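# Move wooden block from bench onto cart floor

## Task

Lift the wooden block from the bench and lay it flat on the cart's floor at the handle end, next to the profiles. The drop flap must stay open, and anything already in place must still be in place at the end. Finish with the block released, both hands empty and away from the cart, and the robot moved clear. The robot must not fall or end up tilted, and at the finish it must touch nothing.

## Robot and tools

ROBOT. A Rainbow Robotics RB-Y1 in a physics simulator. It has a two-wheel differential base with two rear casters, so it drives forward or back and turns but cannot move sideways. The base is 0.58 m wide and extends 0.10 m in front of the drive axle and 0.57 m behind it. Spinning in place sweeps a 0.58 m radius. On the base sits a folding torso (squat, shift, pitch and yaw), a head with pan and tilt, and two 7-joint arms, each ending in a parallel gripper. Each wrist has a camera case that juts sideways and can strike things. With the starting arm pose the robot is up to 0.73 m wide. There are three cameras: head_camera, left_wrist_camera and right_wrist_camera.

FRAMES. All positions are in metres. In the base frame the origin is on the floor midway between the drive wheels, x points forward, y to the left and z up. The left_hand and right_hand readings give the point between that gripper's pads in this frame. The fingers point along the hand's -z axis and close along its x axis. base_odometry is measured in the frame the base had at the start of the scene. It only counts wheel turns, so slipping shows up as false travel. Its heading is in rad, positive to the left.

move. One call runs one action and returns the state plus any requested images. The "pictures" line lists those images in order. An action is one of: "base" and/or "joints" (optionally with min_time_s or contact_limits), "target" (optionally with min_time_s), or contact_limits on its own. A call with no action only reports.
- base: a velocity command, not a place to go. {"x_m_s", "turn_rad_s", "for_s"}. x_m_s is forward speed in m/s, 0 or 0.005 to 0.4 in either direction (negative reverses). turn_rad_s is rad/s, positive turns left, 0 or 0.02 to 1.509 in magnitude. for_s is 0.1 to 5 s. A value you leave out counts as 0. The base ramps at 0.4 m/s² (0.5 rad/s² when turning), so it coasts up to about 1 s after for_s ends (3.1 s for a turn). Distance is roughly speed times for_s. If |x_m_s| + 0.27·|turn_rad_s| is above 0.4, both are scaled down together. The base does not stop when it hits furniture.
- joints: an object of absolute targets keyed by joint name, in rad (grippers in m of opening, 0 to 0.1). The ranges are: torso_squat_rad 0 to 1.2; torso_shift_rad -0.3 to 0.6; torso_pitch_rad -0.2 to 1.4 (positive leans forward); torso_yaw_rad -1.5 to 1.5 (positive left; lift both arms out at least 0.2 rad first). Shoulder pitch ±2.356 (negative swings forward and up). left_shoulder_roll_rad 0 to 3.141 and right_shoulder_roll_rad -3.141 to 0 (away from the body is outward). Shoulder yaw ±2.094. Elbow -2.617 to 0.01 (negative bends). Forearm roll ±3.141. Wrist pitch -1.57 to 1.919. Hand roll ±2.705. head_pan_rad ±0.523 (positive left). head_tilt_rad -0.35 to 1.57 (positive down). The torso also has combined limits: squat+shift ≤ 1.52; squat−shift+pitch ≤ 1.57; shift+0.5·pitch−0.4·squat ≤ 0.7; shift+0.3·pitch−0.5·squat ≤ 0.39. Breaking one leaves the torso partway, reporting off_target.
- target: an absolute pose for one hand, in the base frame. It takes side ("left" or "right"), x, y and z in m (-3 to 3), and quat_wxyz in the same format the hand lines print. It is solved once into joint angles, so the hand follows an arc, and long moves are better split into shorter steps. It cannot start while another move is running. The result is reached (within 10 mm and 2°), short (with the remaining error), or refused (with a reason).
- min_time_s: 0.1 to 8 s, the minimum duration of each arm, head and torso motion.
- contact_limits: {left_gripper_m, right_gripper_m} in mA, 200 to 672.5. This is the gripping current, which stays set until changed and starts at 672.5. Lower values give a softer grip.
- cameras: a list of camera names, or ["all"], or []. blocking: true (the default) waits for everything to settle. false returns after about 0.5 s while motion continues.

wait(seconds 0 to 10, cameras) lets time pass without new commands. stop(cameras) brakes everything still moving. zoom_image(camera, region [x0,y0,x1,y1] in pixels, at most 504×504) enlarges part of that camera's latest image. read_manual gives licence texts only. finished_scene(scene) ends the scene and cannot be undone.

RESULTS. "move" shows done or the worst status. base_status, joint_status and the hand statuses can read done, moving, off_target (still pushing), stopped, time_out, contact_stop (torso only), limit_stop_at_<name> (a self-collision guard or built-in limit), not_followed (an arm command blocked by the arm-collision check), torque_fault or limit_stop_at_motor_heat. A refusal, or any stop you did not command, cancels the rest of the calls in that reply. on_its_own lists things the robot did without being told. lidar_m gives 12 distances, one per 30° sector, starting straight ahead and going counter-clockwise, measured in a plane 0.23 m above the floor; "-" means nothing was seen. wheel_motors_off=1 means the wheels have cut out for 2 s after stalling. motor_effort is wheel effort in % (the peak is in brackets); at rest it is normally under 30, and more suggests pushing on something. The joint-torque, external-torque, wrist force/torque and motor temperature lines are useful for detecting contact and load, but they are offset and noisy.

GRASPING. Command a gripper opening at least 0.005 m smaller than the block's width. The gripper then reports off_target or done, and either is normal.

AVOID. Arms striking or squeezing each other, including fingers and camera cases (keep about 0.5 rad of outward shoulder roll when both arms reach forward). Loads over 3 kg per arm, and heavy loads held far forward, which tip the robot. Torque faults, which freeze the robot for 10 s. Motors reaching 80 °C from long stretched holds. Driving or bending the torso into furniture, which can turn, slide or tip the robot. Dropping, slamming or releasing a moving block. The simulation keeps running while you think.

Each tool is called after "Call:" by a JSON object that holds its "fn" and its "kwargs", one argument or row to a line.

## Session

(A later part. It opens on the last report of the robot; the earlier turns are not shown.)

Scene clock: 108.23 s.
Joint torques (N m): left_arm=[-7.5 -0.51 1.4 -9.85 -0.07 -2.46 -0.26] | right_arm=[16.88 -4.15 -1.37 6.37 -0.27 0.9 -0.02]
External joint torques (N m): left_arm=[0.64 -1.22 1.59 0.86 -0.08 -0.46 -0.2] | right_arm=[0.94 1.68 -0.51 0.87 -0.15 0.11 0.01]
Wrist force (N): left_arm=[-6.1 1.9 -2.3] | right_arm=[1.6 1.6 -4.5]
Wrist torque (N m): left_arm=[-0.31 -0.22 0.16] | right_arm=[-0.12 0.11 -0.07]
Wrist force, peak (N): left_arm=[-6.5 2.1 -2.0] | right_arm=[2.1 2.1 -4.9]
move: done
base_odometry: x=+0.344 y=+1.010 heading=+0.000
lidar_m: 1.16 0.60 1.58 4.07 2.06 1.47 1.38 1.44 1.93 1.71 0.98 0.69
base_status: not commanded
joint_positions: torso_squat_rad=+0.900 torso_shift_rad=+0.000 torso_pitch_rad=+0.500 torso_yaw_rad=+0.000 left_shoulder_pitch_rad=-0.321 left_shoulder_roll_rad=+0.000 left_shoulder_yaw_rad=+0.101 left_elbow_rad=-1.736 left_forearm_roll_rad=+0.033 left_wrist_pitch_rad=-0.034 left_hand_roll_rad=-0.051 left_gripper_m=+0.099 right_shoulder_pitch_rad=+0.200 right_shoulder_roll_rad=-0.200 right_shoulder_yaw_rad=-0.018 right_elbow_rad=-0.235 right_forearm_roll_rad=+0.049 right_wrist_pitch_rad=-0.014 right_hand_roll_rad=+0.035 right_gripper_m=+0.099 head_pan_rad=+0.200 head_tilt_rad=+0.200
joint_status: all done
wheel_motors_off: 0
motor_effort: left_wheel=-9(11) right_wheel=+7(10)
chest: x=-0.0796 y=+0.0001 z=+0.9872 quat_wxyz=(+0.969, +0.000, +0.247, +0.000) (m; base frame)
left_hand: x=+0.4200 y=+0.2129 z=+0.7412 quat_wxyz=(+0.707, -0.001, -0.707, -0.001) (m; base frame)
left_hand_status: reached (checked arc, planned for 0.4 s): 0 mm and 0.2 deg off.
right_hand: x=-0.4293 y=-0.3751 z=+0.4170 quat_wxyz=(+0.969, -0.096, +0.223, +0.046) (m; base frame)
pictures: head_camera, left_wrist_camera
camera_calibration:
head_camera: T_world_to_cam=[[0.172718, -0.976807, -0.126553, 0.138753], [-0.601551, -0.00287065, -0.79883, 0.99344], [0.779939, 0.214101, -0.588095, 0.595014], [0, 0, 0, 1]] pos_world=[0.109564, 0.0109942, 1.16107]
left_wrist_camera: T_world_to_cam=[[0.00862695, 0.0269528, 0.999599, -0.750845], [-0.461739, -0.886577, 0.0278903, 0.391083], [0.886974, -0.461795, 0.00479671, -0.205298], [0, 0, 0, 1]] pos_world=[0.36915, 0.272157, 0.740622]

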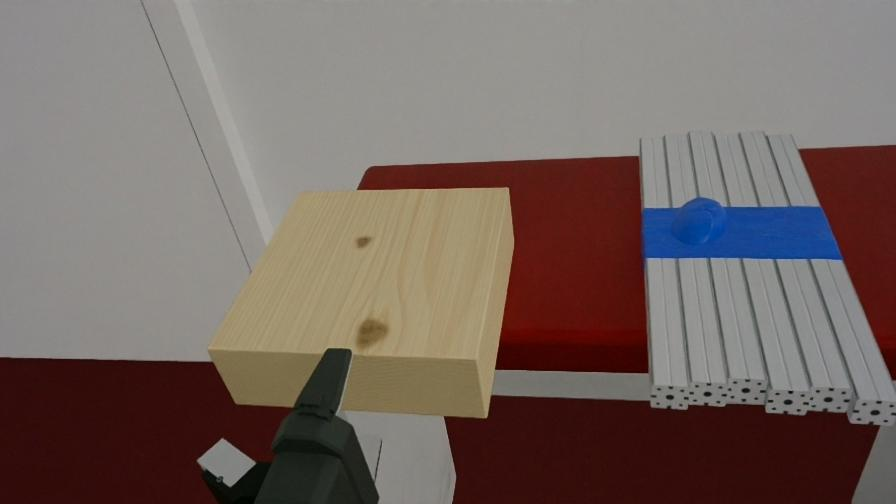

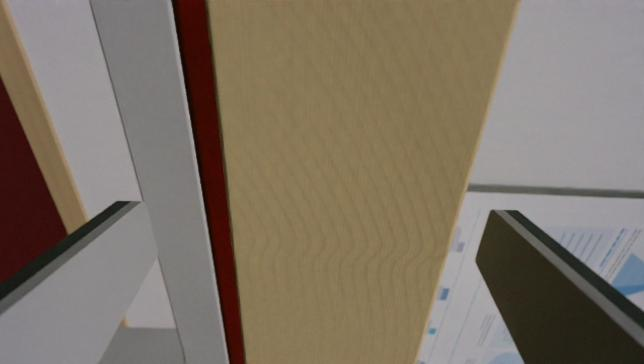

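Call:
{"fn": "move", "kwargs": {
  "target": {"side": "left", "x": 0.415, "y": 0.213, "z": 0.749, "quat_wxyz": [0.7071, 0, -0.7071, 0]},
  "cameras": ["left_wrist_camera"]
}}

Call:
{"fn": "zoom_image", "kwargs": {
  "camera": "left_wrist_camera",
  "region": [100, 100, 544, 364]
}}

Scene clock: 113.57 s.
Joint torques (N m): left_arm=[-6.82 -0.21 0.21 -10.37 -0.04 -1.96 -0.24] | right_arm=[16.8 -4.31 -1.66 6.31 -0.32 0.94 -0.05]
External joint torques (N m): left_arm=[1 -0.86 0.38 0.38 -0.06 0.03 -0.19] | right_arm=[0.87 1.51 -0.8 0.81 -0.2 0.16 -0.02]
Wrist force (N): left_arm=[-5.4 1.1 -1.7] | right_arm=[1.9 2.0 -4.7]
Wrist torque (N m): left_arm=[-0.26 -0.16 0.18] | right_arm=[-0.12 0.18 -0.09]
Wrist force, peak (N): left_arm=[-6.4 1.8 -2.2] | right_arm=[2.0 1.8 -5.0]
move: done
base_odometry: x=+0.344 y=+1.010 heading=+0.000
lidar_m: 1.16 0.61 1.60 4.06 2.05 1.45 1.39 1.45 1.95 1.72 0.99 0.69
base_status: not commanded
joint_positions: torso_squat_rad=+0.900 torso_shift_rad=+0.000 torso_pitch_rad=+0.500 torso_yaw_rad=+0.000 left_shoulder_pitch_rad=-0.299 left_shoulder_roll_rad=+0.000 left_shoulder_yaw_rad=+0.093 left_elbow_rad=-1.783 left_forearm_roll_rad=+0.038 left_wrist_pitch_rad=-0.009 left_hand_roll_rad=-0.054 left_gripper_m=+0.099 right_shoulder_pitch_rad=+0.200 right_shoulder_roll_rad=-0.200 right_shoulder_yaw_rad=-0.018 right_elbow_rad=-0.235 right_forearm_roll_rad=+0.049 right_wrist_pitch_rad=-0.014 right_hand_roll_rad=+0.035 right_gripper_m=+0.099 head_pan_rad=+0.200 head_tilt_rad=+0.200
joint_status: all done
wheel_motors_off: 0
motor_effort: left_wheel=-9(10) right_wheel=+9(10)
chest: x=-0.0796 y=+0.0001 z=+0.9872 quat_wxyz=(+0.969, +0.000, +0.247, +0.000) (m; base frame)
left_hand: x=+0.4153 y=+0.2130 z=+0.7490 quat_wxyz=(+0.706, -0.002, -0.708, -0.002) (m; base frame)
left_hand_status: reached (checked arc, planned for 0.3 s): 0 mm and 0.3 deg off.
right_hand: x=-0.4293 y=-0.3751 z=+0.4170 quat_wxyz=(+0.969, -0.096, +0.223, +0.046) (m; base frame)
pictures: left_wrist_camera
camera_calibration:
left_wrist_camera: T_world_to_cam=[[0.00710848, 0.0269827, 0.999611, -0.757972], [-0.463284, -0.885792, 0.0272049, 0.389782], [0.886181, -0.463297, 0.00620401, -0.201518], [0, 0, 0, 1]] pos_world=[0.364549, 0.272355, 0.748323]

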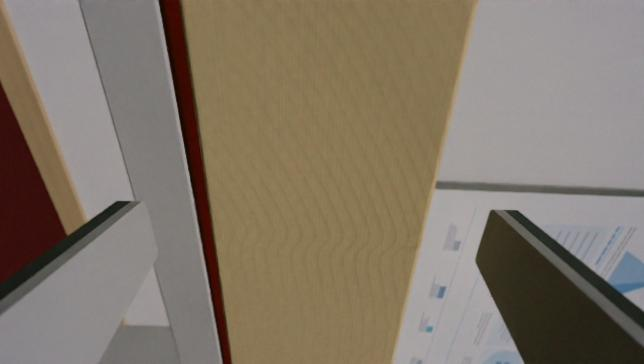

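Scaled by 1.135 from the camera's 644x364 image, which has a finer 1265x715 frame.

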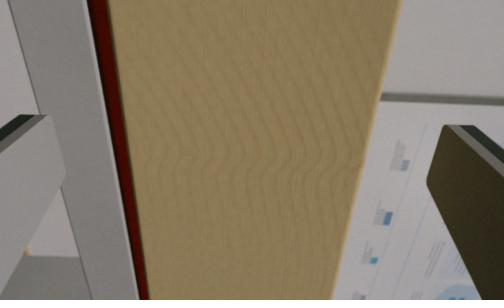

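Call:
{"fn": "move", "kwargs": {
  "target": {"side": "left", "x": 0.472, "y": 0.213, "z": 0.749, "quat_wxyz": [0.7071, 0, -0.7071, 0]},
  "min_time_s": 1.2,
  "cameras": ["left_wrist_camera", "head_camera"]
}}

Scene clock: 116.80 s.
Joint torques (N m): left_arm=[-11.26 1.31 1.2 -9.65 -0.29 -2.07 -0.35] | right_arm=[16.68 -4.87 -1.39 6.3 -0.27 0.87 -0.1]
External joint torques (N m): left_arm=[0.08 -0.42 1.48 1.1 -0.31 -0.08 -0.3] | right_arm=[0.74 0.95 -0.54 0.8 -0.15 0.08 -0.08]
Wrist force (N): left_arm=[-6.0 1.5 -1.5] | right_arm=[1.7 1.7 -4.3]
Wrist torque (N m): left_arm=[-0.29 -0.23 0.22] | right_arm=[-0.10 0.11 -0.08]
Wrist force, peak (N): left_arm=[-6.3 2.1 -2.8] | right_arm=[1.9 1.8 -5.1]
move: done
base_odometry: x=+0.344 y=+1.010 heading=+0.000
lidar_m: 1.17 0.61 1.59 4.07 2.06 1.46 1.39 1.44 1.94 1.72 0.99 0.70
base_status: not commanded
joint_positions: torso_squat_rad=+0.900 torso_shift_rad=+0.000 torso_pitch_rad=+0.500 torso_yaw_rad=+0.000 left_shoulder_pitch_rad=-0.515 left_shoulder_roll_rad=+0.019 left_shoulder_yaw_rad=+0.169 left_elbow_rad=-1.582 left_forearm_roll_rad=+0.035 left_wrist_pitch_rad=-0.004 left_hand_roll_rad=-0.058 left_gripper_m=+0.099 right_shoulder_pitch_rad=+0.200 right_shoulder_roll_rad=-0.200 right_shoulder_yaw_rad=-0.018 right_elbow_rad=-0.235 right_forearm_roll_rad=+0.049 right_wrist_pitch_rad=-0.014 right_hand_roll_rad=+0.035 right_gripper_m=+0.099 head_pan_rad=+0.200 head_tilt_rad=+0.200
joint_status: all done
wheel_motors_off: 0
motor_effort: left_wheel=-8(9) right_wheel=+10(10)
chest: x=-0.0796 y=+0.0001 z=+0.9872 quat_wxyz=(+0.969, +0.000, +0.247, +0.000) (m; base frame)
left_hand: x=+0.4720 y=+0.2128 z=+0.7491 quat_wxyz=(+0.707, +0.000, -0.707, +0.000) (m; base frame)
left_hand_status: reached (checked arc, planned for 1.2 s): 0 mm and 0.0 deg off.
right_hand: x=-0.4293 y=-0.3751 z=+0.4170 quat_wxyz=(+0.969, -0.096, +0.223, +0.046) (m; base frame)
pictures: head_camera, left_wrist_camera
camera_calibration:
head_camera: T_world_to_cam=[[0.172718, -0.976807, -0.126553, 0.138753], [-0.601551, -0.00287065, -0.79883, 0.99344], [0.779939, 0.214101, -0.588095, 0.595014], [0, 0, 0, 1]] pos_world=[0.109564, 0.0109942, 1.16107]
left_wrist_camera: T_world_to_cam=[[0.00864908, 0.0271504, 0.999594, -0.759243], [-0.459394, -0.887788, 0.0280885, 0.4138], [0.88819, -0.459451, 0.00479418, -0.252523], [0, 0, 0, 1]] pos_world=[0.420953, 0.271958, 0.748522]

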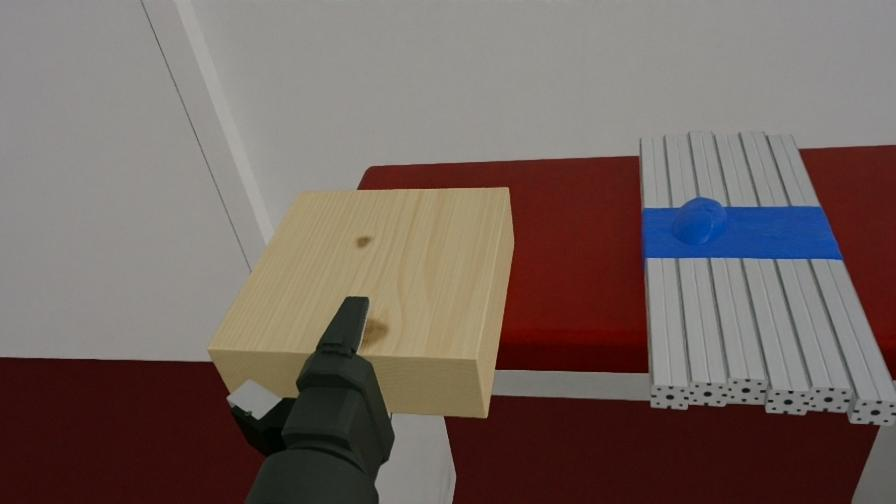

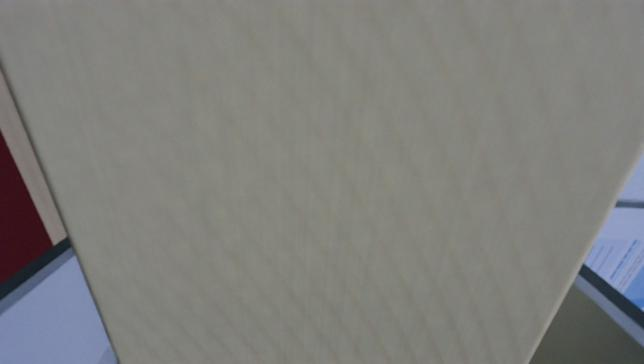

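Call:
{"fn": "move", "kwargs": {
  "target": {"side": "left", "x": 0.481, "y": 0.213, "z": 0.750, "quat_wxyz": [0.7071, 0, -0.7071, 0]},
  "min_time_s": 0.6
}}

Call:
{"fn": "move", "kwargs": {
  "joints": {"left_gripper_m": 0.055},
  "cameras": ["left_wrist_camera", "head_camera"]
}}

Scene clock: 119.67 s.
Joint torques (N m): left_arm=[-11.85 1.74 1.27 -9.55 -0.26 -1.96 -0.42] | right_arm=[16.76 -4.73 -1.22 6.35 -0.23 0.75 -0.16]
External joint torques (N m): left_arm=[0.03 -0.21 1.56 1.2 -0.27 0.04 -0.36] | right_arm=[0.82 1.09 -0.37 0.85 -0.11 -0.03 -0.13]
Wrist force (N): left_arm=[-6.6 1.7 -1.5] | right_arm=[2.2 2.0 -4.5]
Wrist torque (N m): left_arm=[-0.31 -0.27 0.17] | right_arm=[-0.15 0.20 -0.06]
Wrist force, peak (N): left_arm=[-6.6 1.7 -1.5] | right_arm=[2.2 1.6 -5.2]
move: done
base_odometry: x=+0.344 y=+1.010 heading=+0.000
lidar_m: 1.17 0.62 1.60 4.05 2.06 1.46 1.39 1.45 1.93 1.73 0.98 0.70
base_status: not commanded
joint_positions: torso_squat_rad=+0.900 torso_shift_rad=+0.000 torso_pitch_rad=+0.500 torso_yaw_rad=+0.000 left_shoulder_pitch_rad=-0.547 left_shoulder_roll_rad=+0.024 left_shoulder_yaw_rad=+0.179 left_elbow_rad=-1.552 left_forearm_roll_rad=+0.035 left_wrist_pitch_rad=-0.003 left_hand_roll_rad=-0.058 left_gripper_m=+0.099 right_shoulder_pitch_rad=+0.200 right_shoulder_roll_rad=-0.200 right_shoulder_yaw_rad=-0.018 right_elbow_rad=-0.235 right_forearm_roll_rad=+0.049 right_wrist_pitch_rad=-0.014 right_hand_roll_rad=+0.035 right_gripper_m=+0.099 head_pan_rad=+0.200 head_tilt_rad=+0.200
joint_status: all done
wheel_motors_off: 0
motor_effort: left_wheel=-9(9) right_wheel=+9(10)
chest: x=-0.0796 y=+0.0001 z=+0.9872 quat_wxyz=(+0.969, +0.000, +0.247, +0.000) (m; base frame)
left_hand: x=+0.4806 y=+0.2128 z=+0.7504 quat_wxyz=(+0.707, +0.000, -0.707, +0.000) (m; base frame)
left_hand_status: reached (checked arc, planned for 0.6 s): 1 mm and 0.0 deg off.
right_hand: x=-0.4293 y=-0.3751 z=+0.4170 quat_wxyz=(+0.969, -0.096, +0.223, +0.046) (m; base frame)
pictures: none

Scene clock: 120.67 s.
Joint torques (N m): left_arm=[-11.43 1.78 1.23 -9.72 -0.2 -1.95 -0.31] | right_arm=[16.45 -4.82 -1.62 6.39 -0.27 0.86 0.05]
External joint torques (N m): left_arm=[0.44 -0.17 1.51 1.03 -0.22 0.04 -0.26] | right_arm=[0.51 1.01 -0.77 0.89 -0.15 0.07 0.08]
Wrist force (N): left_arm=[-4.8 1.4 -3.3] | right_arm=[1.7 1.9 -4.4]
Wrist torque (N m): left_arm=[-0.23 -0.32 0.04] | right_arm=[-0.13 0.13 -0.04]
Wrist force, peak (N): left_arm=[-6.0 1.5 -2.4] | right_arm=[1.5 2.0 -4.9]
move: off_target
base_odometry: x=+0.344 y=+1.010 heading=+0.000
lidar_m: 1.16 0.62 1.59 4.06 2.05 1.45 1.38 1.45 1.95 1.72 0.99 0.71
base_status: not commanded
joint_positions: torso_squat_rad=+0.900 torso_shift_rad=+0.000 torso_pitch_rad=+0.500 torso_yaw_rad=+0.000 left_shoulder_pitch_rad=-0.547 left_shoulder_roll_rad=+0.024 left_shoulder_yaw_rad=+0.179 left_elbow_rad=-1.552 left_forearm_roll_rad=+0.035 left_wrist_pitch_rad=-0.003 left_hand_roll_rad=-0.058 left_gripper_m=+0.075 right_shoulder_pitch_rad=+0.200 right_shoulder_roll_rad=-0.200 right_shoulder_yaw_rad=-0.018 right_elbow_rad=-0.235 right_forearm_roll_rad=+0.049 right_wrist_pitch_rad=-0.014 right_hand_roll_rad=+0.035 right_gripper_m=+0.099 head_pan_rad=+0.200 head_tilt_rad=+0.200
joint_status: left_gripper_m off_target (ended at +0.075, target +0.055)
wheel_motors_off: 0
motor_effort: left_wheel=-9(9) right_wheel=+10(10)
chest: x=-0.0796 y=+0.0001 z=+0.9872 quat_wxyz=(+0.969, +0.000, +0.247, +0.000) (m; base frame)
left_hand: x=+0.4806 y=+0.2128 z=+0.7504 quat_wxyz=(+0.707, +0.000, -0.707, +0.000) (m; base frame)
right_hand: x=-0.4293 y=-0.3751 z=+0.4170 quat_wxyz=(+0.969, -0.096, +0.223, +0.046) (m; base frame)
pictures: head_camera, left_wrist_camera
camera_calibration:
head_camera: T_world_to_cam=[[0.172718, -0.976807, -0.126553, 0.138753], [-0.601551, -0.00287065, -0.79883, 0.99344], [0.779939, 0.214101, -0.588095, 0.595014], [0, 0, 0, 1]] pos_world=[0.109564, 0.0109942, 1.16107]
left_wrist_camera: T_world_to_cam=[[0.00869711, 0.0272408, 0.999591, -0.76066], [-0.459394, -0.887785, 0.0281909, 0.417636], [0.88819, -0.459451, 0.0047931, -0.260167], [0, 0, 0, 1]] pos_world=[0.429553, 0.271958, 0.749822]

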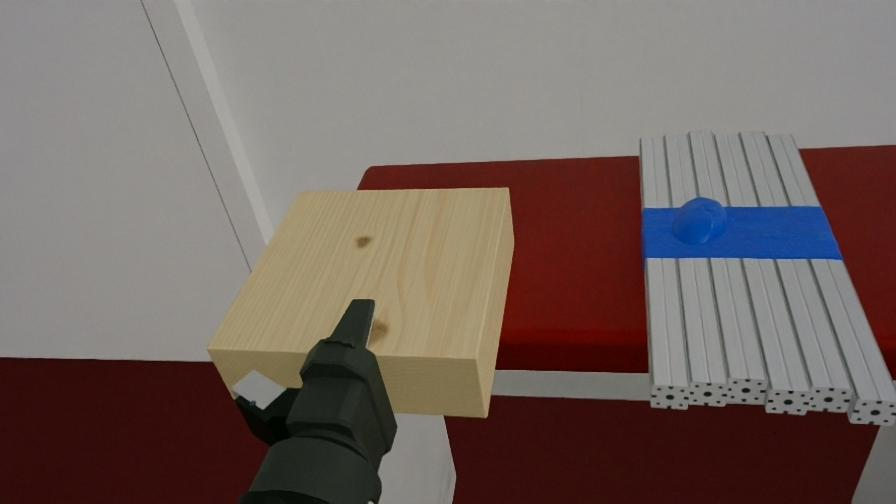

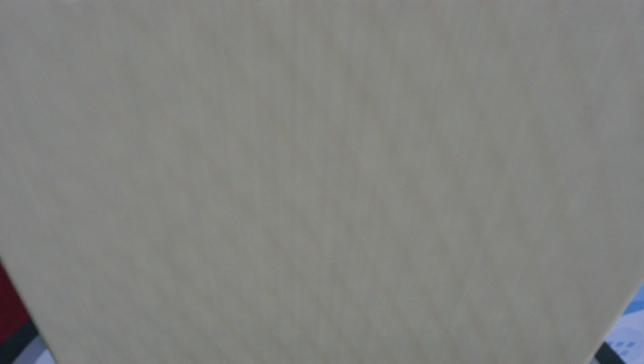

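Call:
{"fn": "move", "kwargs": {
  "target": {"side": "left", "x": 0.478, "y": 0.213, "z": 0.795, "quat_wxyz": [0.7071, 0, -0.7071, 0]},
  "min_time_s": 1.5,
  "cameras": ["head_camera"]
}}

Scene clock: 125.43 s.
Joint torques (N m): left_arm=[-22.37 2.29 0.59 -23.52 -0.55 -9.54 -0.52] | right_arm=[16.63 -4.63 -0.95 6.33 -0.33 0.86 -0.07]
External joint torques (N m): left_arm=[-10.72 0.51 0.99 -12.68 -0.59 -7.55 -0.47] | right_arm=[0.67 1.2 -0.1 0.82 -0.21 0.08 -0.05]
Wrist force (N): left_arm=[-27.2 2.5 -2.5] | right_arm=[2.0 2.0 -4.2]
Wrist torque (N m): left_arm=[-0.29 1.83 0.47] | right_arm=[-0.13 0.19 -0.08]
Wrist force, peak (N): left_arm=[-29.2 2.4 -2.0] | right_arm=[1.5 2.3 -5.0]
move: done
base_odometry: x=+0.344 y=+1.010 heading=+0.000
lidar_m: 1.17 0.62 1.59 4.05 2.05 1.45 1.38 1.45 1.93 1.72 0.98 0.70
base_status: not commanded
joint_positions: torso_squat_rad=+0.900 torso_shift_rad=+0.000 torso_pitch_rad=+0.501 torso_yaw_rad=+0.000 left_shoulder_pitch_rad=-0.530 left_shoulder_roll_rad=+0.012 left_shoulder_yaw_rad=+0.180 left_elbow_rad=-1.739 left_forearm_roll_rad=+0.030 left_wrist_pitch_rad=+0.172 left_hand_roll_rad=-0.062 left_gripper_m=+0.074 right_shoulder_pitch_rad=+0.200 right_shoulder_roll_rad=-0.200 right_shoulder_yaw_rad=-0.018 right_elbow_rad=-0.235 right_forearm_roll_rad=+0.049 right_wrist_pitch_rad=-0.014 right_hand_roll_rad=+0.035 right_gripper_m=+0.099 head_pan_rad=+0.200 head_tilt_rad=+0.200
joint_status: all done
wheel_motors_off: 0
motor_effort: left_wheel=-8(9) right_wheel=+8(11)
chest: x=-0.0793 y=+0.0001 z=+0.9871 quat_wxyz=(+0.969, +0.000, +0.248, +0.000) (m; base frame)
left_hand: x=+0.4774 y=+0.2134 z=+0.7911 quat_wxyz=(+0.710, +0.000, -0.705, +0.000) (m; base frame)
left_hand_status: reached (checked arc, planned for 1.5 s): 4 mm and 0.4 deg off.
right_hand: x=-0.4294 y=-0.3751 z=+0.4173 quat_wxyz=(+0.969, -0.096, +0.224, +0.046) (m; base frame)
pictures: head_camera
camera_calibration:
head_camera: T_world_to_cam=[[0.172599, -0.976829, -0.126547, 0.138733], [-0.602234, -0.00299032, -0.798314, 0.992982], [0.779438, 0.213999, -0.588796, 0.595299], [0, 0, 0, 1]] pos_world=[0.110063, 0.0110941, 1.16078]

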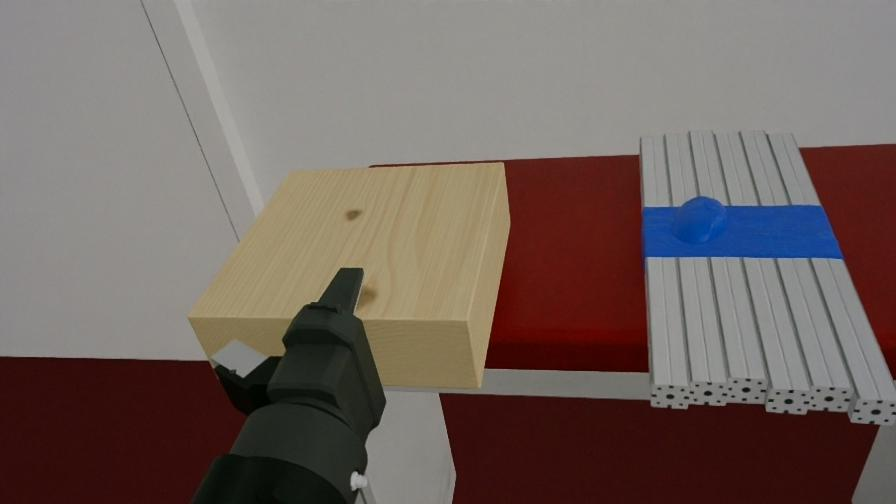

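Call:
{"fn": "move", "kwargs": {
  "base": {"x_m_s": -0.2, "for_s": 2.5}
}}

Call:
{"fn": "move", "kwargs": {
  "target": {"side": "left", "x": 0.34, "y": 0.215, "z": 0.80, "quat_wxyz": [0.7071, 0, -0.7071, 0]},
  "min_time_s": 1.5,
  "cameras": ["head_camera"]
}}

Scene clock: 131.47 s.
Joint torques (N m): left_arm=[-23 2.76 -0.61 -22.91 -0.35 -9.79 -0.5] | right_arm=[16.38 -4.73 -1.5 6.41 -0.23 0.99 -0.03]
External joint torques (N m): left_arm=[-11.36 0.98 -0.22 -12.06 -0.38 -7.8 -0.45] | right_arm=[0.42 1.09 -0.65 0.9 -0.1 0.2 -0.01]
Wrist force (N): left_arm=[-27.2 1.4 -2.4] | right_arm=[1.9 1.5 -4.2]
Wrist torque (N m): left_arm=[-0.21 1.67 0.47] | right_arm=[-0.06 0.15 -0.07]
Wrist force, peak (N): left_arm=[-29.8 1.3 -3.6] | right_arm=[2.7 2.1 -4.6]
move: done
base_odometry: x=-0.156 y=+1.010 heading=-0.001
lidar_m: 1.16 1.09 2.27 4.03 1.30 0.94 0.89 0.93 1.26 3.11 1.32 1.15
base_status: done (sent for 2.5 of 2.5 s)
joint_positions: torso_squat_rad=+0.900 torso_shift_rad=+0.000 torso_pitch_rad=+0.501 torso_yaw_rad=+0.000 left_shoulder_pitch_rad=-0.530 left_shoulder_roll_rad=+0.012 left_shoulder_yaw_rad=+0.180 left_elbow_rad=-1.739 left_forearm_roll_rad=+0.030 left_wrist_pitch_rad=+0.172 left_hand_roll_rad=-0.062 left_gripper_m=+0.074 right_shoulder_pitch_rad=+0.200 right_shoulder_roll_rad=-0.200 right_shoulder_yaw_rad=-0.018 right_elbow_rad=-0.235 right_forearm_roll_rad=+0.049 right_wrist_pitch_rad=-0.014 right_hand_roll_rad=+0.035 right_gripper_m=+0.099 head_pan_rad=+0.200 head_tilt_rad=+0.200
joint_status: not commanded
wheel_motors_off: 0
motor_effort: left_wheel=-12(28) right_wheel=+12(37)
chest: x=-0.0793 y=+0.0001 z=+0.9871 quat_wxyz=(+0.969, +0.000, +0.248, +0.000) (m; base frame)
left_hand: x=+0.4774 y=+0.2135 z=+0.7909 quat_wxyz=(+0.710, +0.000, -0.704, +0.000) (m; base frame)
right_hand: x=-0.4295 y=-0.3751 z=+0.4173 quat_wxyz=(+0.969, -0.096, +0.224, +0.046) (m; base frame)
pictures: none

Scene clock: 133.30 s.
Joint torques (N m): left_arm=[-11.96 -0.96 0.28 -23.07 -0.53 -9.72 -0.03] | right_arm=[16.44 -4.82 -1.48 6.15 -0.24 0.92 -0.08]
External joint torques (N m): left_arm=[-8.87 -0.94 0.28 -12.22 -0.54 -7.72 0.02] | right_arm=[0.48 1.01 -0.63 0.64 -0.11 0.13 -0.05]
Wrist force (N): left_arm=[-27.2 1.6 -2.7] | right_arm=[2.2 2.3 -3.9]
Wrist torque (N m): left_arm=[-0.29 1.82 0.46] | right_arm=[-0.18 0.22 -0.07]
Wrist force, peak (N): left_arm=[-29.7 2.3 -1.7] | right_arm=[2.2 2.0 -5.0]
move: done
base_odometry: x=-0.156 y=+1.010 heading=-0.001
lidar_m: 1.16 1.08 2.28 4.02 1.30 0.93 0.89 0.93 1.23 3.13 1.30 1.15
base_status: not commanded
joint_positions: torso_squat_rad=+0.900 torso_shift_rad=+0.000 torso_pitch_rad=+0.501 torso_yaw_rad=+0.000 left_shoulder_pitch_rad=+0.011 left_shoulder_roll_rad=+0.000 left_shoulder_yaw_rad=-0.018 left_elbow_rad=-2.193 left_forearm_roll_rad=-0.064 left_wrist_pitch_rad=+0.119 left_hand_roll_rad=+0.056 left_gripper_m=+0.074 right_shoulder_pitch_rad=+0.200 right_shoulder_roll_rad=-0.200 right_shoulder_yaw_rad=-0.018 right_elbow_rad=-0.235 right_forearm_roll_rad=+0.049 right_wrist_pitch_rad=-0.014 right_hand_roll_rad=+0.035 right_gripper_m=+0.099 head_pan_rad=+0.200 head_tilt_rad=+0.200
joint_status: all done
wheel_motors_off: 0
motor_effort: left_wheel=-11(13) right_wheel=+10(13)
chest: x=-0.0792 y=+0.0001 z=+0.9871 quat_wxyz=(+0.969, +0.000, +0.248, +0.000) (m; base frame)
left_hand: x=+0.3397 y=+0.2154 z=+0.7973 quat_wxyz=(+0.710, -0.002, -0.705, -0.002) (m; base frame)
left_hand_status: reached (checked arc, planned for 1.5 s): 3 mm and 0.5 deg off.
right_hand: x=-0.4295 y=-0.3751 z=+0.4174 quat_wxyz=(+0.969, -0.096, +0.224, +0.046) (m; base frame)
pictures: head_camera
camera_calibration:
head_camera: T_world_to_cam=[[0.172585, -0.976828, -0.126573, 0.138748], [-0.602349, -0.00299129, -0.798228, 0.992955], [0.779353, 0.214003, -0.588907, 0.59536], [0, 0, 0, 1]] pos_world=[0.110163, 0.0110941, 1.16078]

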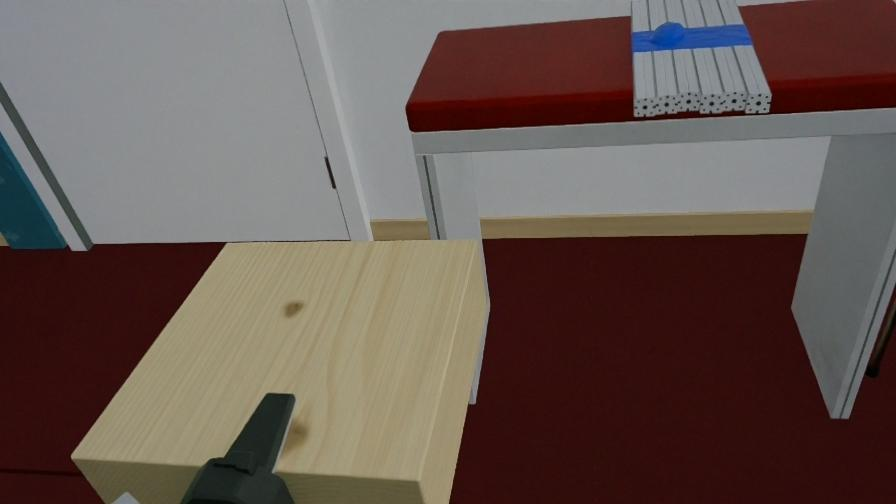

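Call:
{"fn": "move", "kwargs": {
  "base": {"turn_rad_s": -0.5, "for_s": 3.13}
}}

Call:
{"fn": "move", "kwargs": {
  "base": {"x_m_s": 0.3, "for_s": 4.5}
}}

Call:
{"fn": "move", "kwargs": {
  "base": {"turn_rad_s": 0.5, "for_s": 3.13},
  "cameras": ["head_camera"]
}}

Scene clock: 138.90 s.
Joint torques (N m): left_arm=[-12.07 -1.07 0.35 -23.16 -0.52 -9.75 -0.11] | right_arm=[16.61 -4.58 -1.25 6.41 -0.3 0.92 -0.01]
External joint torques (N m): left_arm=[-8.99 -1.05 0.35 -12.31 -0.53 -7.75 -0.05] | right_arm=[0.65 1.25 -0.39 0.91 -0.17 0.13 0.01]
Wrist force (N): left_arm=[-27.8 1.9 -2.6] | right_arm=[2.1 1.8 -4.6]
Wrist torque (N m): left_arm=[-0.13 1.80 0.44] | right_arm=[-0.11 0.19 -0.07]
Wrist force, peak (N): left_arm=[-28.4 1.9 -2.3] | right_arm=[2.2 2.2 -4.9]
move: done
base_odometry: x=-0.156 y=+1.010 heading=-1.567
lidar_m: 3.05 1.31 1.14 1.17 1.07 2.28 4.18 1.33 0.96 0.89 0.92 1.23
base_status: done (sent for 3.13 of 3.13 s)
joint_positions: torso_squat_rad=+0.900 torso_shift_rad=+0.000 torso_pitch_rad=+0.501 torso_yaw_rad=+0.000 left_shoulder_pitch_rad=+0.011 left_shoulder_roll_rad=+0.000 left_shoulder_yaw_rad=-0.018 left_elbow_rad=-2.193 left_forearm_roll_rad=-0.064 left_wrist_pitch_rad=+0.119 left_hand_roll_rad=+0.056 left_gripper_m=+0.074 right_shoulder_pitch_rad=+0.200 right_shoulder_roll_rad=-0.200 right_shoulder_yaw_rad=-0.018 right_elbow_rad=-0.235 right_forearm_roll_rad=+0.049 right_wrist_pitch_rad=-0.014 right_hand_roll_rad=+0.035 right_gripper_m=+0.099 head_pan_rad=+0.200 head_tilt_rad=+0.200
joint_status: not commanded
wheel_motors_off: 0
motor_effort: left_wheel=+16(49) right_wheel=+1(47)
chest: x=-0.0792 y=+0.0001 z=+0.9871 quat_wxyz=(+0.969, +0.000, +0.248, +0.000) (m; base frame)
left_hand: x=+0.3397 y=+0.2155 z=+0.7973 quat_wxyz=(+0.710, -0.001, -0.705, -0.002) (m; base frame)
right_hand: x=-0.4295 y=-0.3751 z=+0.4174 quat_wxyz=(+0.969, -0.096, +0.224, +0.046) (m; base frame)
pictures: none

Scene clock: 144.47 s.
Joint torques (N m): left_arm=[-11.79 -0.98 0.3 -23 -0.5 -9.67 -0.13] | right_arm=[16.99 -4.86 -1.2 6.39 -0.12 0.87 -0.05]
External joint torques (N m): left_arm=[-8.71 -0.96 0.31 -12.15 -0.51 -7.67 -0.07] | right_arm=[1.03 0.97 -0.34 0.89 0 0.09 -0.03]
Wrist force (N): left_arm=[-28.1 1.4 -2.4] | right_arm=[1.4 1.9 -4.7]
Wrist torque (N m): left_arm=[-0.27 1.82 0.50] | right_arm=[-0.12 0.10 -0.07]
Wrist force, peak (N): left_arm=[-28.7 1.8 -4.7] | right_arm=[2.4 2.0 -5.1]
move: done
base_odometry: x=-0.151 y=-0.340 heading=-1.567
lidar_m: 2.86 2.53 0.98 0.93 0.97 1.97 3.89 1.25 0.90 0.84 0.86 1.14
base_status: done (sent for 4.5 of 4.5 s)
joint_positions: torso_squat_rad=+0.900 torso_shift_rad=+0.000 torso_pitch_rad=+0.501 torso_yaw_rad=+0.000 left_shoulder_pitch_rad=+0.011 left_shoulder_roll_rad=+0.000 left_shoulder_yaw_rad=-0.018 left_elbow_rad=-2.193 left_forearm_roll_rad=-0.064 left_wrist_pitch_rad=+0.119 left_hand_roll_rad=+0.056 left_gripper_m=+0.074 right_shoulder_pitch_rad=+0.200 right_shoulder_roll_rad=-0.200 right_shoulder_yaw_rad=-0.018 right_elbow_rad=-0.235 right_forearm_roll_rad=+0.049 right_wrist_pitch_rad=-0.014 right_hand_roll_rad=+0.035 right_gripper_m=+0.099 head_pan_rad=+0.200 head_tilt_rad=+0.200
joint_status: not commanded
wheel_motors_off: 0
motor_effort: left_wheel=+3(48) right_wheel=-5(43)
chest: x=-0.0792 y=+0.0001 z=+0.9871 quat_wxyz=(+0.969, +0.000, +0.248, +0.000) (m; base frame)
left_hand: x=+0.3397 y=+0.2155 z=+0.7973 quat_wxyz=(+0.710, -0.002, -0.705, -0.002) (m; base frame)
right_hand: x=-0.4294 y=-0.3751 z=+0.4173 quat_wxyz=(+0.969, -0.096, +0.224, +0.046) (m; base frame)
pictures: none

Scene clock: 148.93 s.
Joint torques (N m): left_arm=[-11.81 -1.04 0.48 -23.03 -0.57 -9.79 -0.05] | right_arm=[16.82 -4.62 -1.66 6.34 -0.31 0.9 -0.19]
External joint torques (N m): left_arm=[-8.73 -1.03 0.49 -12.18 -0.58 -7.8 0] | right_arm=[0.86 1.21 -0.81 0.83 -0.18 0.11 -0.17]
Wrist force (N): left_arm=[-27.4 1.3 -1.9] | right_arm=[1.9 1.8 -4.6]
Wrist torque (N m): left_arm=[-0.37 1.83 0.52] | right_arm=[-0.11 0.16 -0.07]
Wrist force, peak (N): left_arm=[-28.7 1.5 -2.6] | right_arm=[2.2 1.2 -5.5]
move: done
base_odometry: x=-0.151 y=-0.340 heading=-0.001
lidar_m: 0.93 0.97 1.95 3.76 1.21 0.88 0.83 0.88 1.16 2.94 2.55 0.98
base_status: done (sent for 3.13 of 3.13 s)
joint_positions: torso_squat_rad=+0.900 torso_shift_rad=+0.000 torso_pitch_rad=+0.501 torso_yaw_rad=+0.000 left_shoulder_pitch_rad=+0.011 left_shoulder_roll_rad=+0.000 left_shoulder_yaw_rad=-0.018 left_elbow_rad=-2.193 left_forearm_roll_rad=-0.064 left_wrist_pitch_rad=+0.119 left_hand_roll_rad=+0.056 left_gripper_m=+0.074 right_shoulder_pitch_rad=+0.200 right_shoulder_roll_rad=-0.200 right_shoulder_yaw_rad=-0.018 right_elbow_rad=-0.235 right_forearm_roll_rad=+0.049 right_wrist_pitch_rad=-0.014 right_hand_roll_rad=+0.035 right_gripper_m=+0.099 head_pan_rad=+0.200 head_tilt_rad=+0.200
joint_status: not commanded
wheel_motors_off: 0
motor_effort: left_wheel=+1(40) right_wheel=+17(31)
chest: x=-0.0792 y=+0.0002 z=+0.9871 quat_wxyz=(+0.969, +0.000, +0.248, +0.000) (m; base frame)
left_hand: x=+0.3397 y=+0.2154 z=+0.7973 quat_wxyz=(+0.710, -0.002, -0.705, -0.002) (m; base frame)
right_hand: x=-0.4294 y=-0.3751 z=+0.4173 quat_wxyz=(+0.969, -0.096, +0.224, +0.046) (m; base frame)
pictures: head_camera
camera_calibration:
head_camera: T_world_to_cam=[[0.172645, -0.976828, -0.126496, 0.13875], [-0.602331, -0.00308599, -0.798241, 0.99297], [0.779353, 0.214005, -0.588906, 0.595337], [0, 0, 0, 1]] pos_world=[0.110163, 0.0111938, 1.16078]

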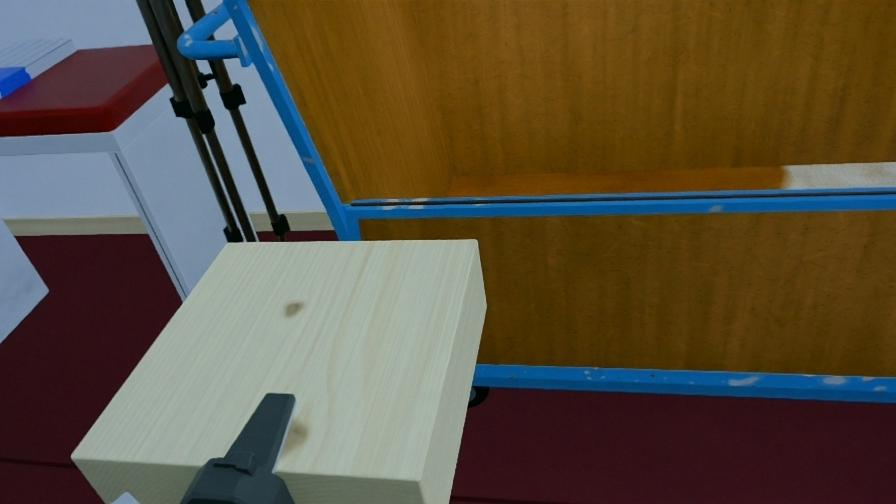

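Call:
{"fn": "move", "kwargs": {
  "base": {"turn_rad_s": -0.5, "for_s": 3.13}
}}

Call:
{"fn": "move", "kwargs": {
  "base": {"x_m_s": 0.25, "for_s": 1.08}
}}

Call:
{"fn": "move", "kwargs": {
  "base": {"turn_rad_s": 0.5, "for_s": 3.14},
  "cameras": ["head_camera"]
}}

Scene clock: 155.33 s.
Joint torques (N m): left_arm=[-12.01 -0.67 0.35 -23.06 -0.67 -9.72 -0.1] | right_arm=[16.92 -4.81 -1.5 6.49 -0.18 0.85 -0.11]
External joint torques (N m): left_arm=[-8.93 -0.64 0.36 -12.21 -0.68 -7.72 -0.05] | right_arm=[0.96 1.03 -0.64 0.99 -0.05 0.06 -0.09]
Wrist force (N): left_arm=[-27.8 2.2 -1.8] | right_arm=[1.7 2.1 -4.5]
Wrist torque (N m): left_arm=[-0.22 1.81 0.46] | right_arm=[-0.18 0.12 -0.05]
Wrist force, peak (N): left_arm=[-28.4 1.7 -2.1] | right_arm=[2.0 2.1 -5.1]
move: done
base_odometry: x=-0.152 y=-0.340 heading=-1.567
lidar_m: 2.87 2.53 0.98 0.93 0.96 1.95 3.85 1.24 0.89 0.84 0.85 1.15
base_status: done (sent for 3.13 of 3.13 s)
joint_positions: torso_squat_rad=+0.900 torso_shift_rad=+0.000 torso_pitch_rad=+0.501 torso_yaw_rad=+0.000 left_shoulder_pitch_rad=+0.011 left_shoulder_roll_rad=+0.000 left_shoulder_yaw_rad=-0.018 left_elbow_rad=-2.193 left_forearm_roll_rad=-0.064 left_wrist_pitch_rad=+0.119 left_hand_roll_rad=+0.056 left_gripper_m=+0.074 right_shoulder_pitch_rad=+0.200 right_shoulder_roll_rad=-0.200 right_shoulder_yaw_rad=-0.018 right_elbow_rad=-0.235 right_forearm_roll_rad=+0.049 right_wrist_pitch_rad=-0.014 right_hand_roll_rad=+0.035 right_gripper_m=+0.099 head_pan_rad=+0.200 head_tilt_rad=+0.200
joint_status: not commanded
wheel_motors_off: 0
motor_effort: left_wheel=+19(42) right_wheel=+2(40)
chest: x=-0.0792 y=+0.0002 z=+0.9871 quat_wxyz=(+0.969, +0.000, +0.248, +0.000) (m; base frame)
left_hand: x=+0.3397 y=+0.2154 z=+0.7973 quat_wxyz=(+0.710, -0.002, -0.705, -0.002) (m; base frame)
right_hand: x=-0.4294 y=-0.3751 z=+0.4173 quat_wxyz=(+0.969, -0.096, +0.224, +0.046) (m; base frame)
pictures: none

Scene clock: 157.33 s.
Joint torques (N m): left_arm=[-12.11 -1.15 0.26 -22.96 -0.66 -9.71 -0.09] | right_arm=[16.79 -4.71 -1.58 6.42 -0.16 1.03 -0.04]
External joint torques (N m): left_arm=[-9.03 -1.13 0.26 -12.11 -0.68 -7.72 -0.04] | right_arm=[0.83 1.12 -0.72 0.91 -0.04 0.24 -0.01]
Wrist force (N): left_arm=[-28.1 1.1 -2.7] | right_arm=[1.8 1.9 -4.1]
Wrist torque (N m): left_arm=[-0.29 1.80 0.46] | right_arm=[-0.13 0.16 -0.05]
Wrist force, peak (N): left_arm=[-28.9 1.9 -2.2] | right_arm=[2.4 2.0 -4.9]
move: done
base_odometry: x=-0.151 y=-0.607 heading=-1.567
lidar_m: 2.82 2.56 1.00 0.95 0.98 1.61 3.79 1.24 0.88 0.83 0.85 1.13
base_status: done (sent for 1.07 of 1.07 s)
joint_positions: torso_squat_rad=+0.900 torso_shift_rad=+0.000 torso_pitch_rad=+0.501 torso_yaw_rad=+0.000 left_shoulder_pitch_rad=+0.011 left_shoulder_roll_rad=+0.000 left_shoulder_yaw_rad=-0.018 left_elbow_rad=-2.193 left_forearm_roll_rad=-0.064 left_wrist_pitch_rad=+0.119 left_hand_roll_rad=+0.056 left_gripper_m=+0.074 right_shoulder_pitch_rad=+0.200 right_shoulder_roll_rad=-0.200 right_shoulder_yaw_rad=-0.018 right_elbow_rad=-0.235 right_forearm_roll_rad=+0.049 right_wrist_pitch_rad=-0.014 right_hand_roll_rad=+0.035 right_gripper_m=+0.099 head_pan_rad=+0.200 head_tilt_rad=+0.200
joint_status: not commanded
wheel_motors_off: 0
motor_effort: left_wheel=-5(50) right_wheel=+5(38)
chest: x=-0.0792 y=+0.0002 z=+0.9871 quat_wxyz=(+0.969, +0.000, +0.248, +0.000) (m; base frame)
left_hand: x=+0.3397 y=+0.2154 z=+0.7973 quat_wxyz=(+0.710, -0.002, -0.705, -0.002) (m; base frame)
right_hand: x=-0.4294 y=-0.3751 z=+0.4173 quat_wxyz=(+0.969, -0.096, +0.224, +0.046) (m; base frame)
pictures: none

Scene clock: 161.80 s.
Joint torques (N m): left_arm=[-11.57 -1.42 0.61 -22.97 -0.53 -9.67 -0.18] | right_arm=[17.05 -4.81 -1.32 6.54 -0.31 0.95 -0.07]
External joint torques (N m): left_arm=[-8.49 -1.4 0.62 -12.12 -0.54 -7.68 -0.13] | right_arm=[1.09 1.02 -0.47 1.03 -0.19 0.16 -0.05]
Wrist force (N): left_arm=[-27.4 1.7 -2.1] | right_arm=[1.6 1.8 -4.1]
Wrist torque (N m): left_arm=[-0.38 1.86 0.45] | right_arm=[-0.14 0.11 -0.07]
Wrist force, peak (N): left_arm=[-28.4 2.6 -2.2] | right_arm=[2.3 2.1 -4.8]
move: done
base_odometry: x=-0.151 y=-0.606 heading=-0.001
lidar_m: 0.94 0.99 1.59 3.72 1.21 0.85 0.82 0.88 1.15 2.91 2.52 1.00
base_status: done (sent for 3.13 of 3.13 s)
joint_positions: torso_squat_rad=+0.900 torso_shift_rad=+0.000 torso_pitch_rad=+0.501 torso_yaw_rad=+0.000 left_shoulder_pitch_rad=+0.011 left_shoulder_roll_rad=+0.000 left_shoulder_yaw_rad=-0.018 left_elbow_rad=-2.193 left_forearm_roll_rad=-0.064 left_wrist_pitch_rad=+0.119 left_hand_roll_rad=+0.056 left_gripper_m=+0.074 right_shoulder_pitch_rad=+0.200 right_shoulder_roll_rad=-0.200 right_shoulder_yaw_rad=-0.018 right_elbow_rad=-0.235 right_forearm_roll_rad=+0.049 right_wrist_pitch_rad=-0.014 right_hand_roll_rad=+0.035 right_gripper_m=+0.099 head_pan_rad=+0.200 head_tilt_rad=+0.200
joint_status: not commanded
wheel_motors_off: 0
motor_effort: left_wheel=+0(40) right_wheel=+17(31)
chest: x=-0.0792 y=+0.0002 z=+0.9871 quat_wxyz=(+0.969, +0.000, +0.248, +0.000) (m; base frame)
left_hand: x=+0.3397 y=+0.2154 z=+0.7973 quat_wxyz=(+0.710, -0.002, -0.705, -0.002) (m; base frame)
right_hand: x=-0.4294 y=-0.3751 z=+0.4173 quat_wxyz=(+0.969, -0.096, +0.224, +0.046) (m; base frame)
pictures: head_camera
camera_calibration:
head_camera: T_world_to_cam=[[0.172645, -0.976828, -0.126496, 0.13875], [-0.602331, -0.00308599, -0.798241, 0.99297], [0.779353, 0.214005, -0.588906, 0.595337], [0, 0, 0, 1]] pos_world=[0.110163, 0.0111938, 1.16078]

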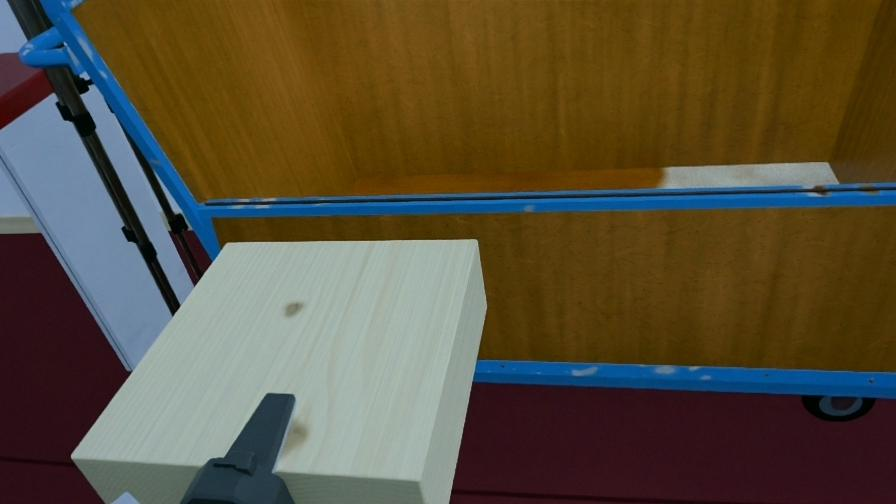

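Call:
{"fn": "move", "kwargs": {
  "target": {"side": "left", "x": 0.33, "y": 0.32, "z": 0.82, "quat_wxyz": [0.6533, 0.2706, -0.6533, 0.2706]},
  "min_time_s": 2
}}

Call:
{"fn": "move", "kwargs": {
  "target": {"side": "left", "x": 0.30, "y": 0.40, "z": 0.84, "quat_wxyz": [0.5, 0.5, -0.5, 0.5]},
  "min_time_s": 2,
  "cameras": ["head_camera"]
}}

Scene clock: 167.63 s.
Joint torques (N m): left_arm=[-13.97 2.48 0.13 -17.83 -7.76 -3.43 -0.27] | right_arm=[17.13 -4.71 -1.08 6.45 -0.26 0.96 -0.09]
External joint torques (N m): left_arm=[-7.42 2.75 0.44 -7.93 -6.19 -2.82 -0.22] | right_arm=[1.17 1.12 -0.22 0.94 -0.14 0.17 -0.06]
Wrist force (N): left_arm=[-26.7 2.2 -2.1] | right_arm=[1.5 1.4 -4.2]
Wrist torque (N m): left_arm=[-0.22 1.90 0.49] | right_arm=[-0.08 0.09 -0.07]
Wrist force, peak (N): left_arm=[-28.7 1.2 -6.2] | right_arm=[1.9 1.9 -5.1]
move: done
base_odometry: x=-0.151 y=-0.606 heading=-0.001
lidar_m: 0.94 0.98 1.59 3.71 1.22 0.86 0.81 0.86 1.15 2.90 2.54 1.00
base_status: not commanded
joint_positions: torso_squat_rad=+0.900 torso_shift_rad=+0.000 torso_pitch_rad=+0.501 torso_yaw_rad=+0.000 left_shoulder_pitch_rad=-0.254 left_shoulder_roll_rad=-0.001 left_shoulder_yaw_rad=-0.143 left_elbow_rad=-2.086 left_forearm_roll_rad=-1.469 left_wrist_pitch_rad=+1.010 left_hand_roll_rad=+1.256 left_gripper_m=+0.074 right_shoulder_pitch_rad=+0.200 right_shoulder_roll_rad=-0.200 right_shoulder_yaw_rad=-0.018 right_elbow_rad=-0.235 right_forearm_roll_rad=+0.049 right_wrist_pitch_rad=-0.014 right_hand_roll_rad=+0.035 right_gripper_m=+0.099 head_pan_rad=+0.200 head_tilt_rad=+0.200
joint_status: all done
wheel_motors_off: 0
motor_effort: left_wheel=+0(1) right_wheel=+19(21)
chest: x=-0.0793 y=+0.0002 z=+0.9871 quat_wxyz=(+0.969, +0.000, +0.248, +0.000) (m; base frame)
left_hand: x=+0.3295 y=+0.3201 z=+0.8182 quat_wxyz=(+0.655, +0.271, -0.652, +0.271) (m; base frame)
left_hand_status: reached (checked arc, planned for 2.0 s): 2 mm and 0.3 deg off.
right_hand: x=-0.4294 y=-0.3751 z=+0.4173 quat_wxyz=(+0.969, -0.096, +0.224, +0.046) (m; base frame)
pictures: none

Scene clock: 169.97 s.
Joint torques (N m): left_arm=[-18.62 9.27 -1.72 -11.71 -9.1 -3.05 -0.09] | right_arm=[17.01 -4.93 -1.52 6.49 -0.15 0.85 -0.02]
External joint torques (N m): left_arm=[-5.31 6.25 -0.71 -3.13 -7.2 -2.47 -0.03] | right_arm=[1.05 0.91 -0.67 0.99 -0.03 0.06 0]
Wrist force (N): left_arm=[-28.4 1.5 -2.7] | right_arm=[1.7 1.9 -4.1]
Wrist torque (N m): left_arm=[-0.24 1.74 0.48] | right_arm=[-0.14 0.14 -0.05]
Wrist force, peak (N): left_arm=[-28.6 0.9 -2.2] | right_arm=[1.8 2.1 -4.9]
move: done
base_odometry: x=-0.151 y=-0.606 heading=-0.001
lidar_m: 0.95 0.97 1.60 3.71 1.22 0.86 0.81 0.87 1.16 2.92 2.53 1.00
base_status: not commanded
joint_positions: torso_squat_rad=+0.900 torso_shift_rad=+0.000 torso_pitch_rad=+0.501 torso_yaw_rad=+0.000 left_shoulder_pitch_rad=-0.762 left_shoulder_roll_rad=+0.013 left_shoulder_yaw_rad=+0.137 left_elbow_rad=-1.647 left_forearm_roll_rad=-1.652 left_wrist_pitch_rad=+1.667 left_hand_roll_rad=+1.273 left_gripper_m=+0.074 right_shoulder_pitch_rad=+0.200 right_shoulder_roll_rad=-0.200 right_shoulder_yaw_rad=-0.018 right_elbow_rad=-0.235 right_forearm_roll_rad=+0.049 right_wrist_pitch_rad=-0.014 right_hand_roll_rad=+0.035 right_gripper_m=+0.099 head_pan_rad=+0.200 head_tilt_rad=+0.200
joint_status: all done
wheel_motors_off: 0
motor_effort: left_wheel=+0(1) right_wheel=+18(21)
chest: x=-0.0793 y=+0.0002 z=+0.9871 quat_wxyz=(+0.969, +0.000, +0.248, +0.000) (m; base frame)
left_hand: x=+0.2996 y=+0.3998 z=+0.8385 quat_wxyz=(+0.502, +0.500, -0.498, +0.500) (m; base frame)
left_hand_status: reached (checked arc, planned for 2.0 s): 2 mm and 0.3 deg off.
right_hand: x=-0.4294 y=-0.3751 z=+0.4174 quat_wxyz=(+0.969, -0.096, +0.224, +0.046) (m; base frame)
pictures: head_camera
camera_calibration:
head_camera: T_world_to_cam=[[0.172626, -0.976852, -0.126336, 0.13868], [-0.602261, -0.00318672, -0.798293, 0.992963], [0.779411, 0.213893, -0.58887, 0.595347], [0, 0, 0, 1]] pos_world=[0.110063, 0.0112937, 1.16078]

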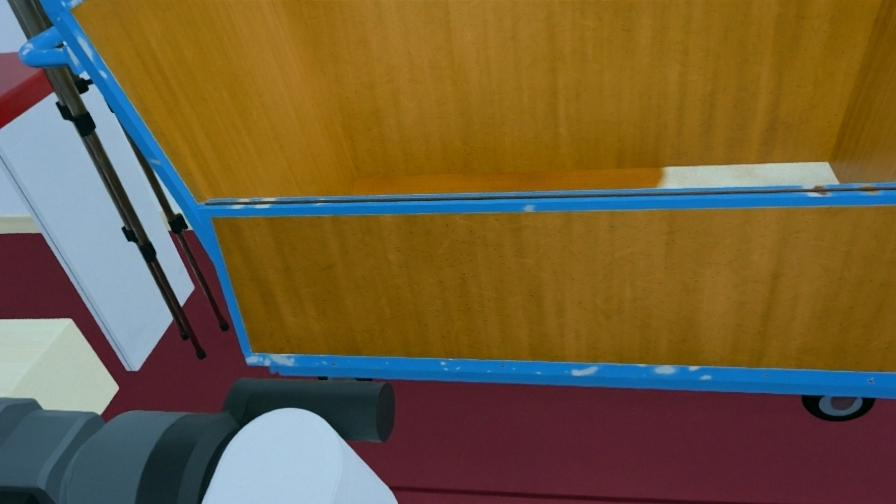

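Call:
{"fn": "move", "kwargs": {
  "joints": {"torso_shift_rad": 0.2, "torso_pitch_rad": 0.75, "head_tilt_rad": 0.2, "head_pan_rad": 0.0},
  "min_time_s": 3
}}

Call:
{"fn": "move", "kwargs": {
  "target": {"side": "left", "x": 0.38, "y": 0.36, "z": 0.78, "quat_wxyz": [0.5, 0.5, -0.5, 0.5]},
  "min_time_s": 2,
  "cameras": ["head_camera"]
}}

Scene clock: 178.10 s.
Joint torques (N m): left_arm=[-12.93 8.18 -1.18 -12.07 -9.25 -1.05 -0.04] | right_arm=[22.25 -4.21 -1.77 8.37 -0.33 1.31 -0.01]
External joint torques (N m): left_arm=[-3.77 6.21 -0.43 -3.43 -7.26 -0.96 0.01] | right_arm=[0.99 0.86 -0.9 0.89 -0.16 0.11 0.02]
Wrist force (N): left_arm=[-26.7 -5.9 -2.3] | right_arm=[2.7 1.6 -3.2]
Wrist torque (N m): left_arm=[-0.67 1.81 0.45] | right_arm=[-0.14 0.17 -0.04]
Wrist force, peak (N): left_arm=[-28.4 1.6 -3.1] | right_arm=[1.9 2.0 -5.2]
move: done
base_odometry: x=-0.151 y=-0.606 heading=-0.001
lidar_m: 0.94 0.98 1.59 3.72 1.21 0.86 0.82 0.86 1.15 2.90 2.55 1.00
base_status: not commanded
joint_positions: torso_squat_rad=+0.900 torso_shift_rad=+0.200 torso_pitch_rad=+0.751 torso_yaw_rad=+0.000 left_shoulder_pitch_rad=-0.762 left_shoulder_roll_rad=+0.013 left_shoulder_yaw_rad=+0.137 left_elbow_rad=-1.647 left_forearm_roll_rad=-1.652 left_wrist_pitch_rad=+1.666 left_hand_roll_rad=+1.273 left_gripper_m=+0.074 right_shoulder_pitch_rad=+0.200 right_shoulder_roll_rad=-0.200 right_shoulder_yaw_rad=-0.018 right_elbow_rad=-0.235 right_forearm_roll_rad=+0.049 right_wrist_pitch_rad=-0.014 right_hand_roll_rad=+0.035 right_gripper_m=+0.099 head_pan_rad=+0.000 head_tilt_rad=+0.200
joint_status: all done
wheel_motors_off: 0
motor_effort: left_wheel=-1(1) right_wheel=+19(22)
chest: x=+0.0696 y=+0.0002 z=+0.9332 quat_wxyz=(+0.930, +0.000, +0.367, +0.000) (m; base frame)
left_hand: x=+0.4002 y=+0.3997 z=+0.6957 quat_wxyz=(+0.560, +0.558, -0.432, +0.434) (m; base frame)
right_hand: x=-0.4105 y=-0.3751 z=+0.4677 quat_wxyz=(+0.933, -0.090, +0.343, +0.058) (m; base frame)
pictures: none

Scene clock: 180.43 s.
Joint torques (N m): left_arm=[-10.97 4.67 -1.63 -11.58 -8.73 -3.51 -0.64] | right_arm=[22.01 -4.16 -1.09 8.45 -0.21 1.25 -0.02]
External joint torques (N m): left_arm=[-2.21 4.46 -0.75 -3.44 -6.9 -2.77 -0.59] | right_arm=[0.75 0.91 -0.22 0.97 -0.04 0.06 0.01]
Wrist force (N): left_arm=[-27.5 1.7 -2.6] | right_arm=[2.7 1.2 -4.1]
Wrist torque (N m): left_arm=[-0.32 1.81 0.46] | right_arm=[-0.09 0.15 -0.05]
Wrist force, peak (N): left_arm=[-28.0 -5.3 -2.3] | right_arm=[3.3 1.8 -3.9]
move: done
base_odometry: x=-0.151 y=-0.606 heading=-0.001
lidar_m: 0.94 0.98 1.59 3.71 1.22 0.86 0.82 0.86 1.15 2.91 2.54 1.00
base_status: not commanded
joint_positions: torso_squat_rad=+0.900 torso_shift_rad=+0.200 torso_pitch_rad=+0.751 torso_yaw_rad=+0.000 left_shoulder_pitch_rad=-0.740 left_shoulder_roll_rad=-0.001 left_shoulder_yaw_rad=-0.035 left_elbow_rad=-1.978 left_forearm_roll_rad=-1.757 left_wrist_pitch_rad=+1.782 left_hand_roll_rad=+1.192 left_gripper_m=+0.074 right_shoulder_pitch_rad=+0.200 right_shoulder_roll_rad=-0.200 right_shoulder_yaw_rad=-0.018 right_elbow_rad=-0.235 right_forearm_roll_rad=+0.049 right_wrist_pitch_rad=-0.014 right_hand_roll_rad=+0.035 right_gripper_m=+0.099 head_pan_rad=+0.000 head_tilt_rad=+0.200
joint_status: all done
wheel_motors_off: 0
motor_effort: left_wheel=-1(2) right_wheel=+19(21)
chest: x=+0.0696 y=+0.0002 z=+0.9332 quat_wxyz=(+0.930, +0.000, +0.367, +0.000) (m; base frame)
left_hand: x=+0.3798 y=+0.3600 z=+0.7790 quat_wxyz=(+0.501, +0.500, -0.499, +0.500) (m; base frame)
left_hand_status: reached (checked arc, planned for 2.0 s): 1 mm and 0.2 deg off.
right_hand: x=-0.4105 y=-0.3751 z=+0.4677 quat_wxyz=(+0.933, -0.090, +0.343, +0.058) (m; base frame)
pictures: head_camera
camera_calibration:
head_camera: T_world_to_cam=[[-0.00909163, -0.999515, -0.0297966, 0.0330562], [-0.779163, 0.0257577, -0.626292, 0.891449], [0.626755, 0.0175224, -0.779019, 0.635158], [0, 0, 0, 1]] pos_world=[0.296796, -0.00105098, 1.05409]

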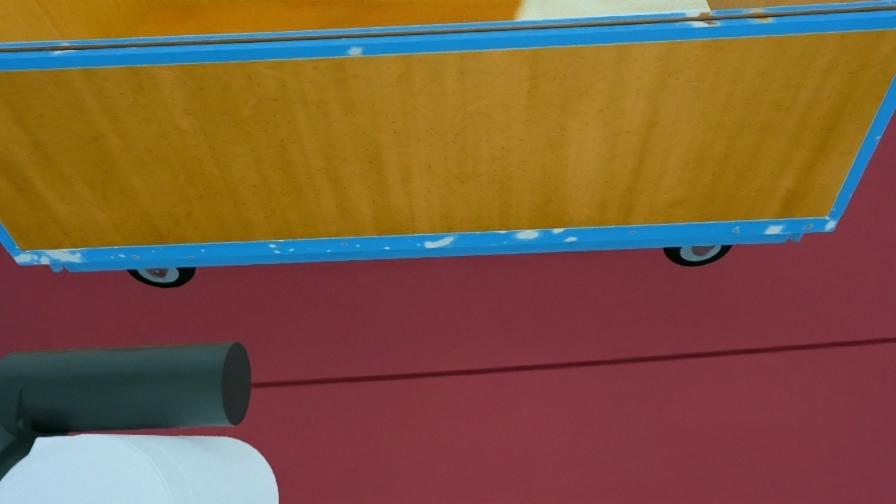

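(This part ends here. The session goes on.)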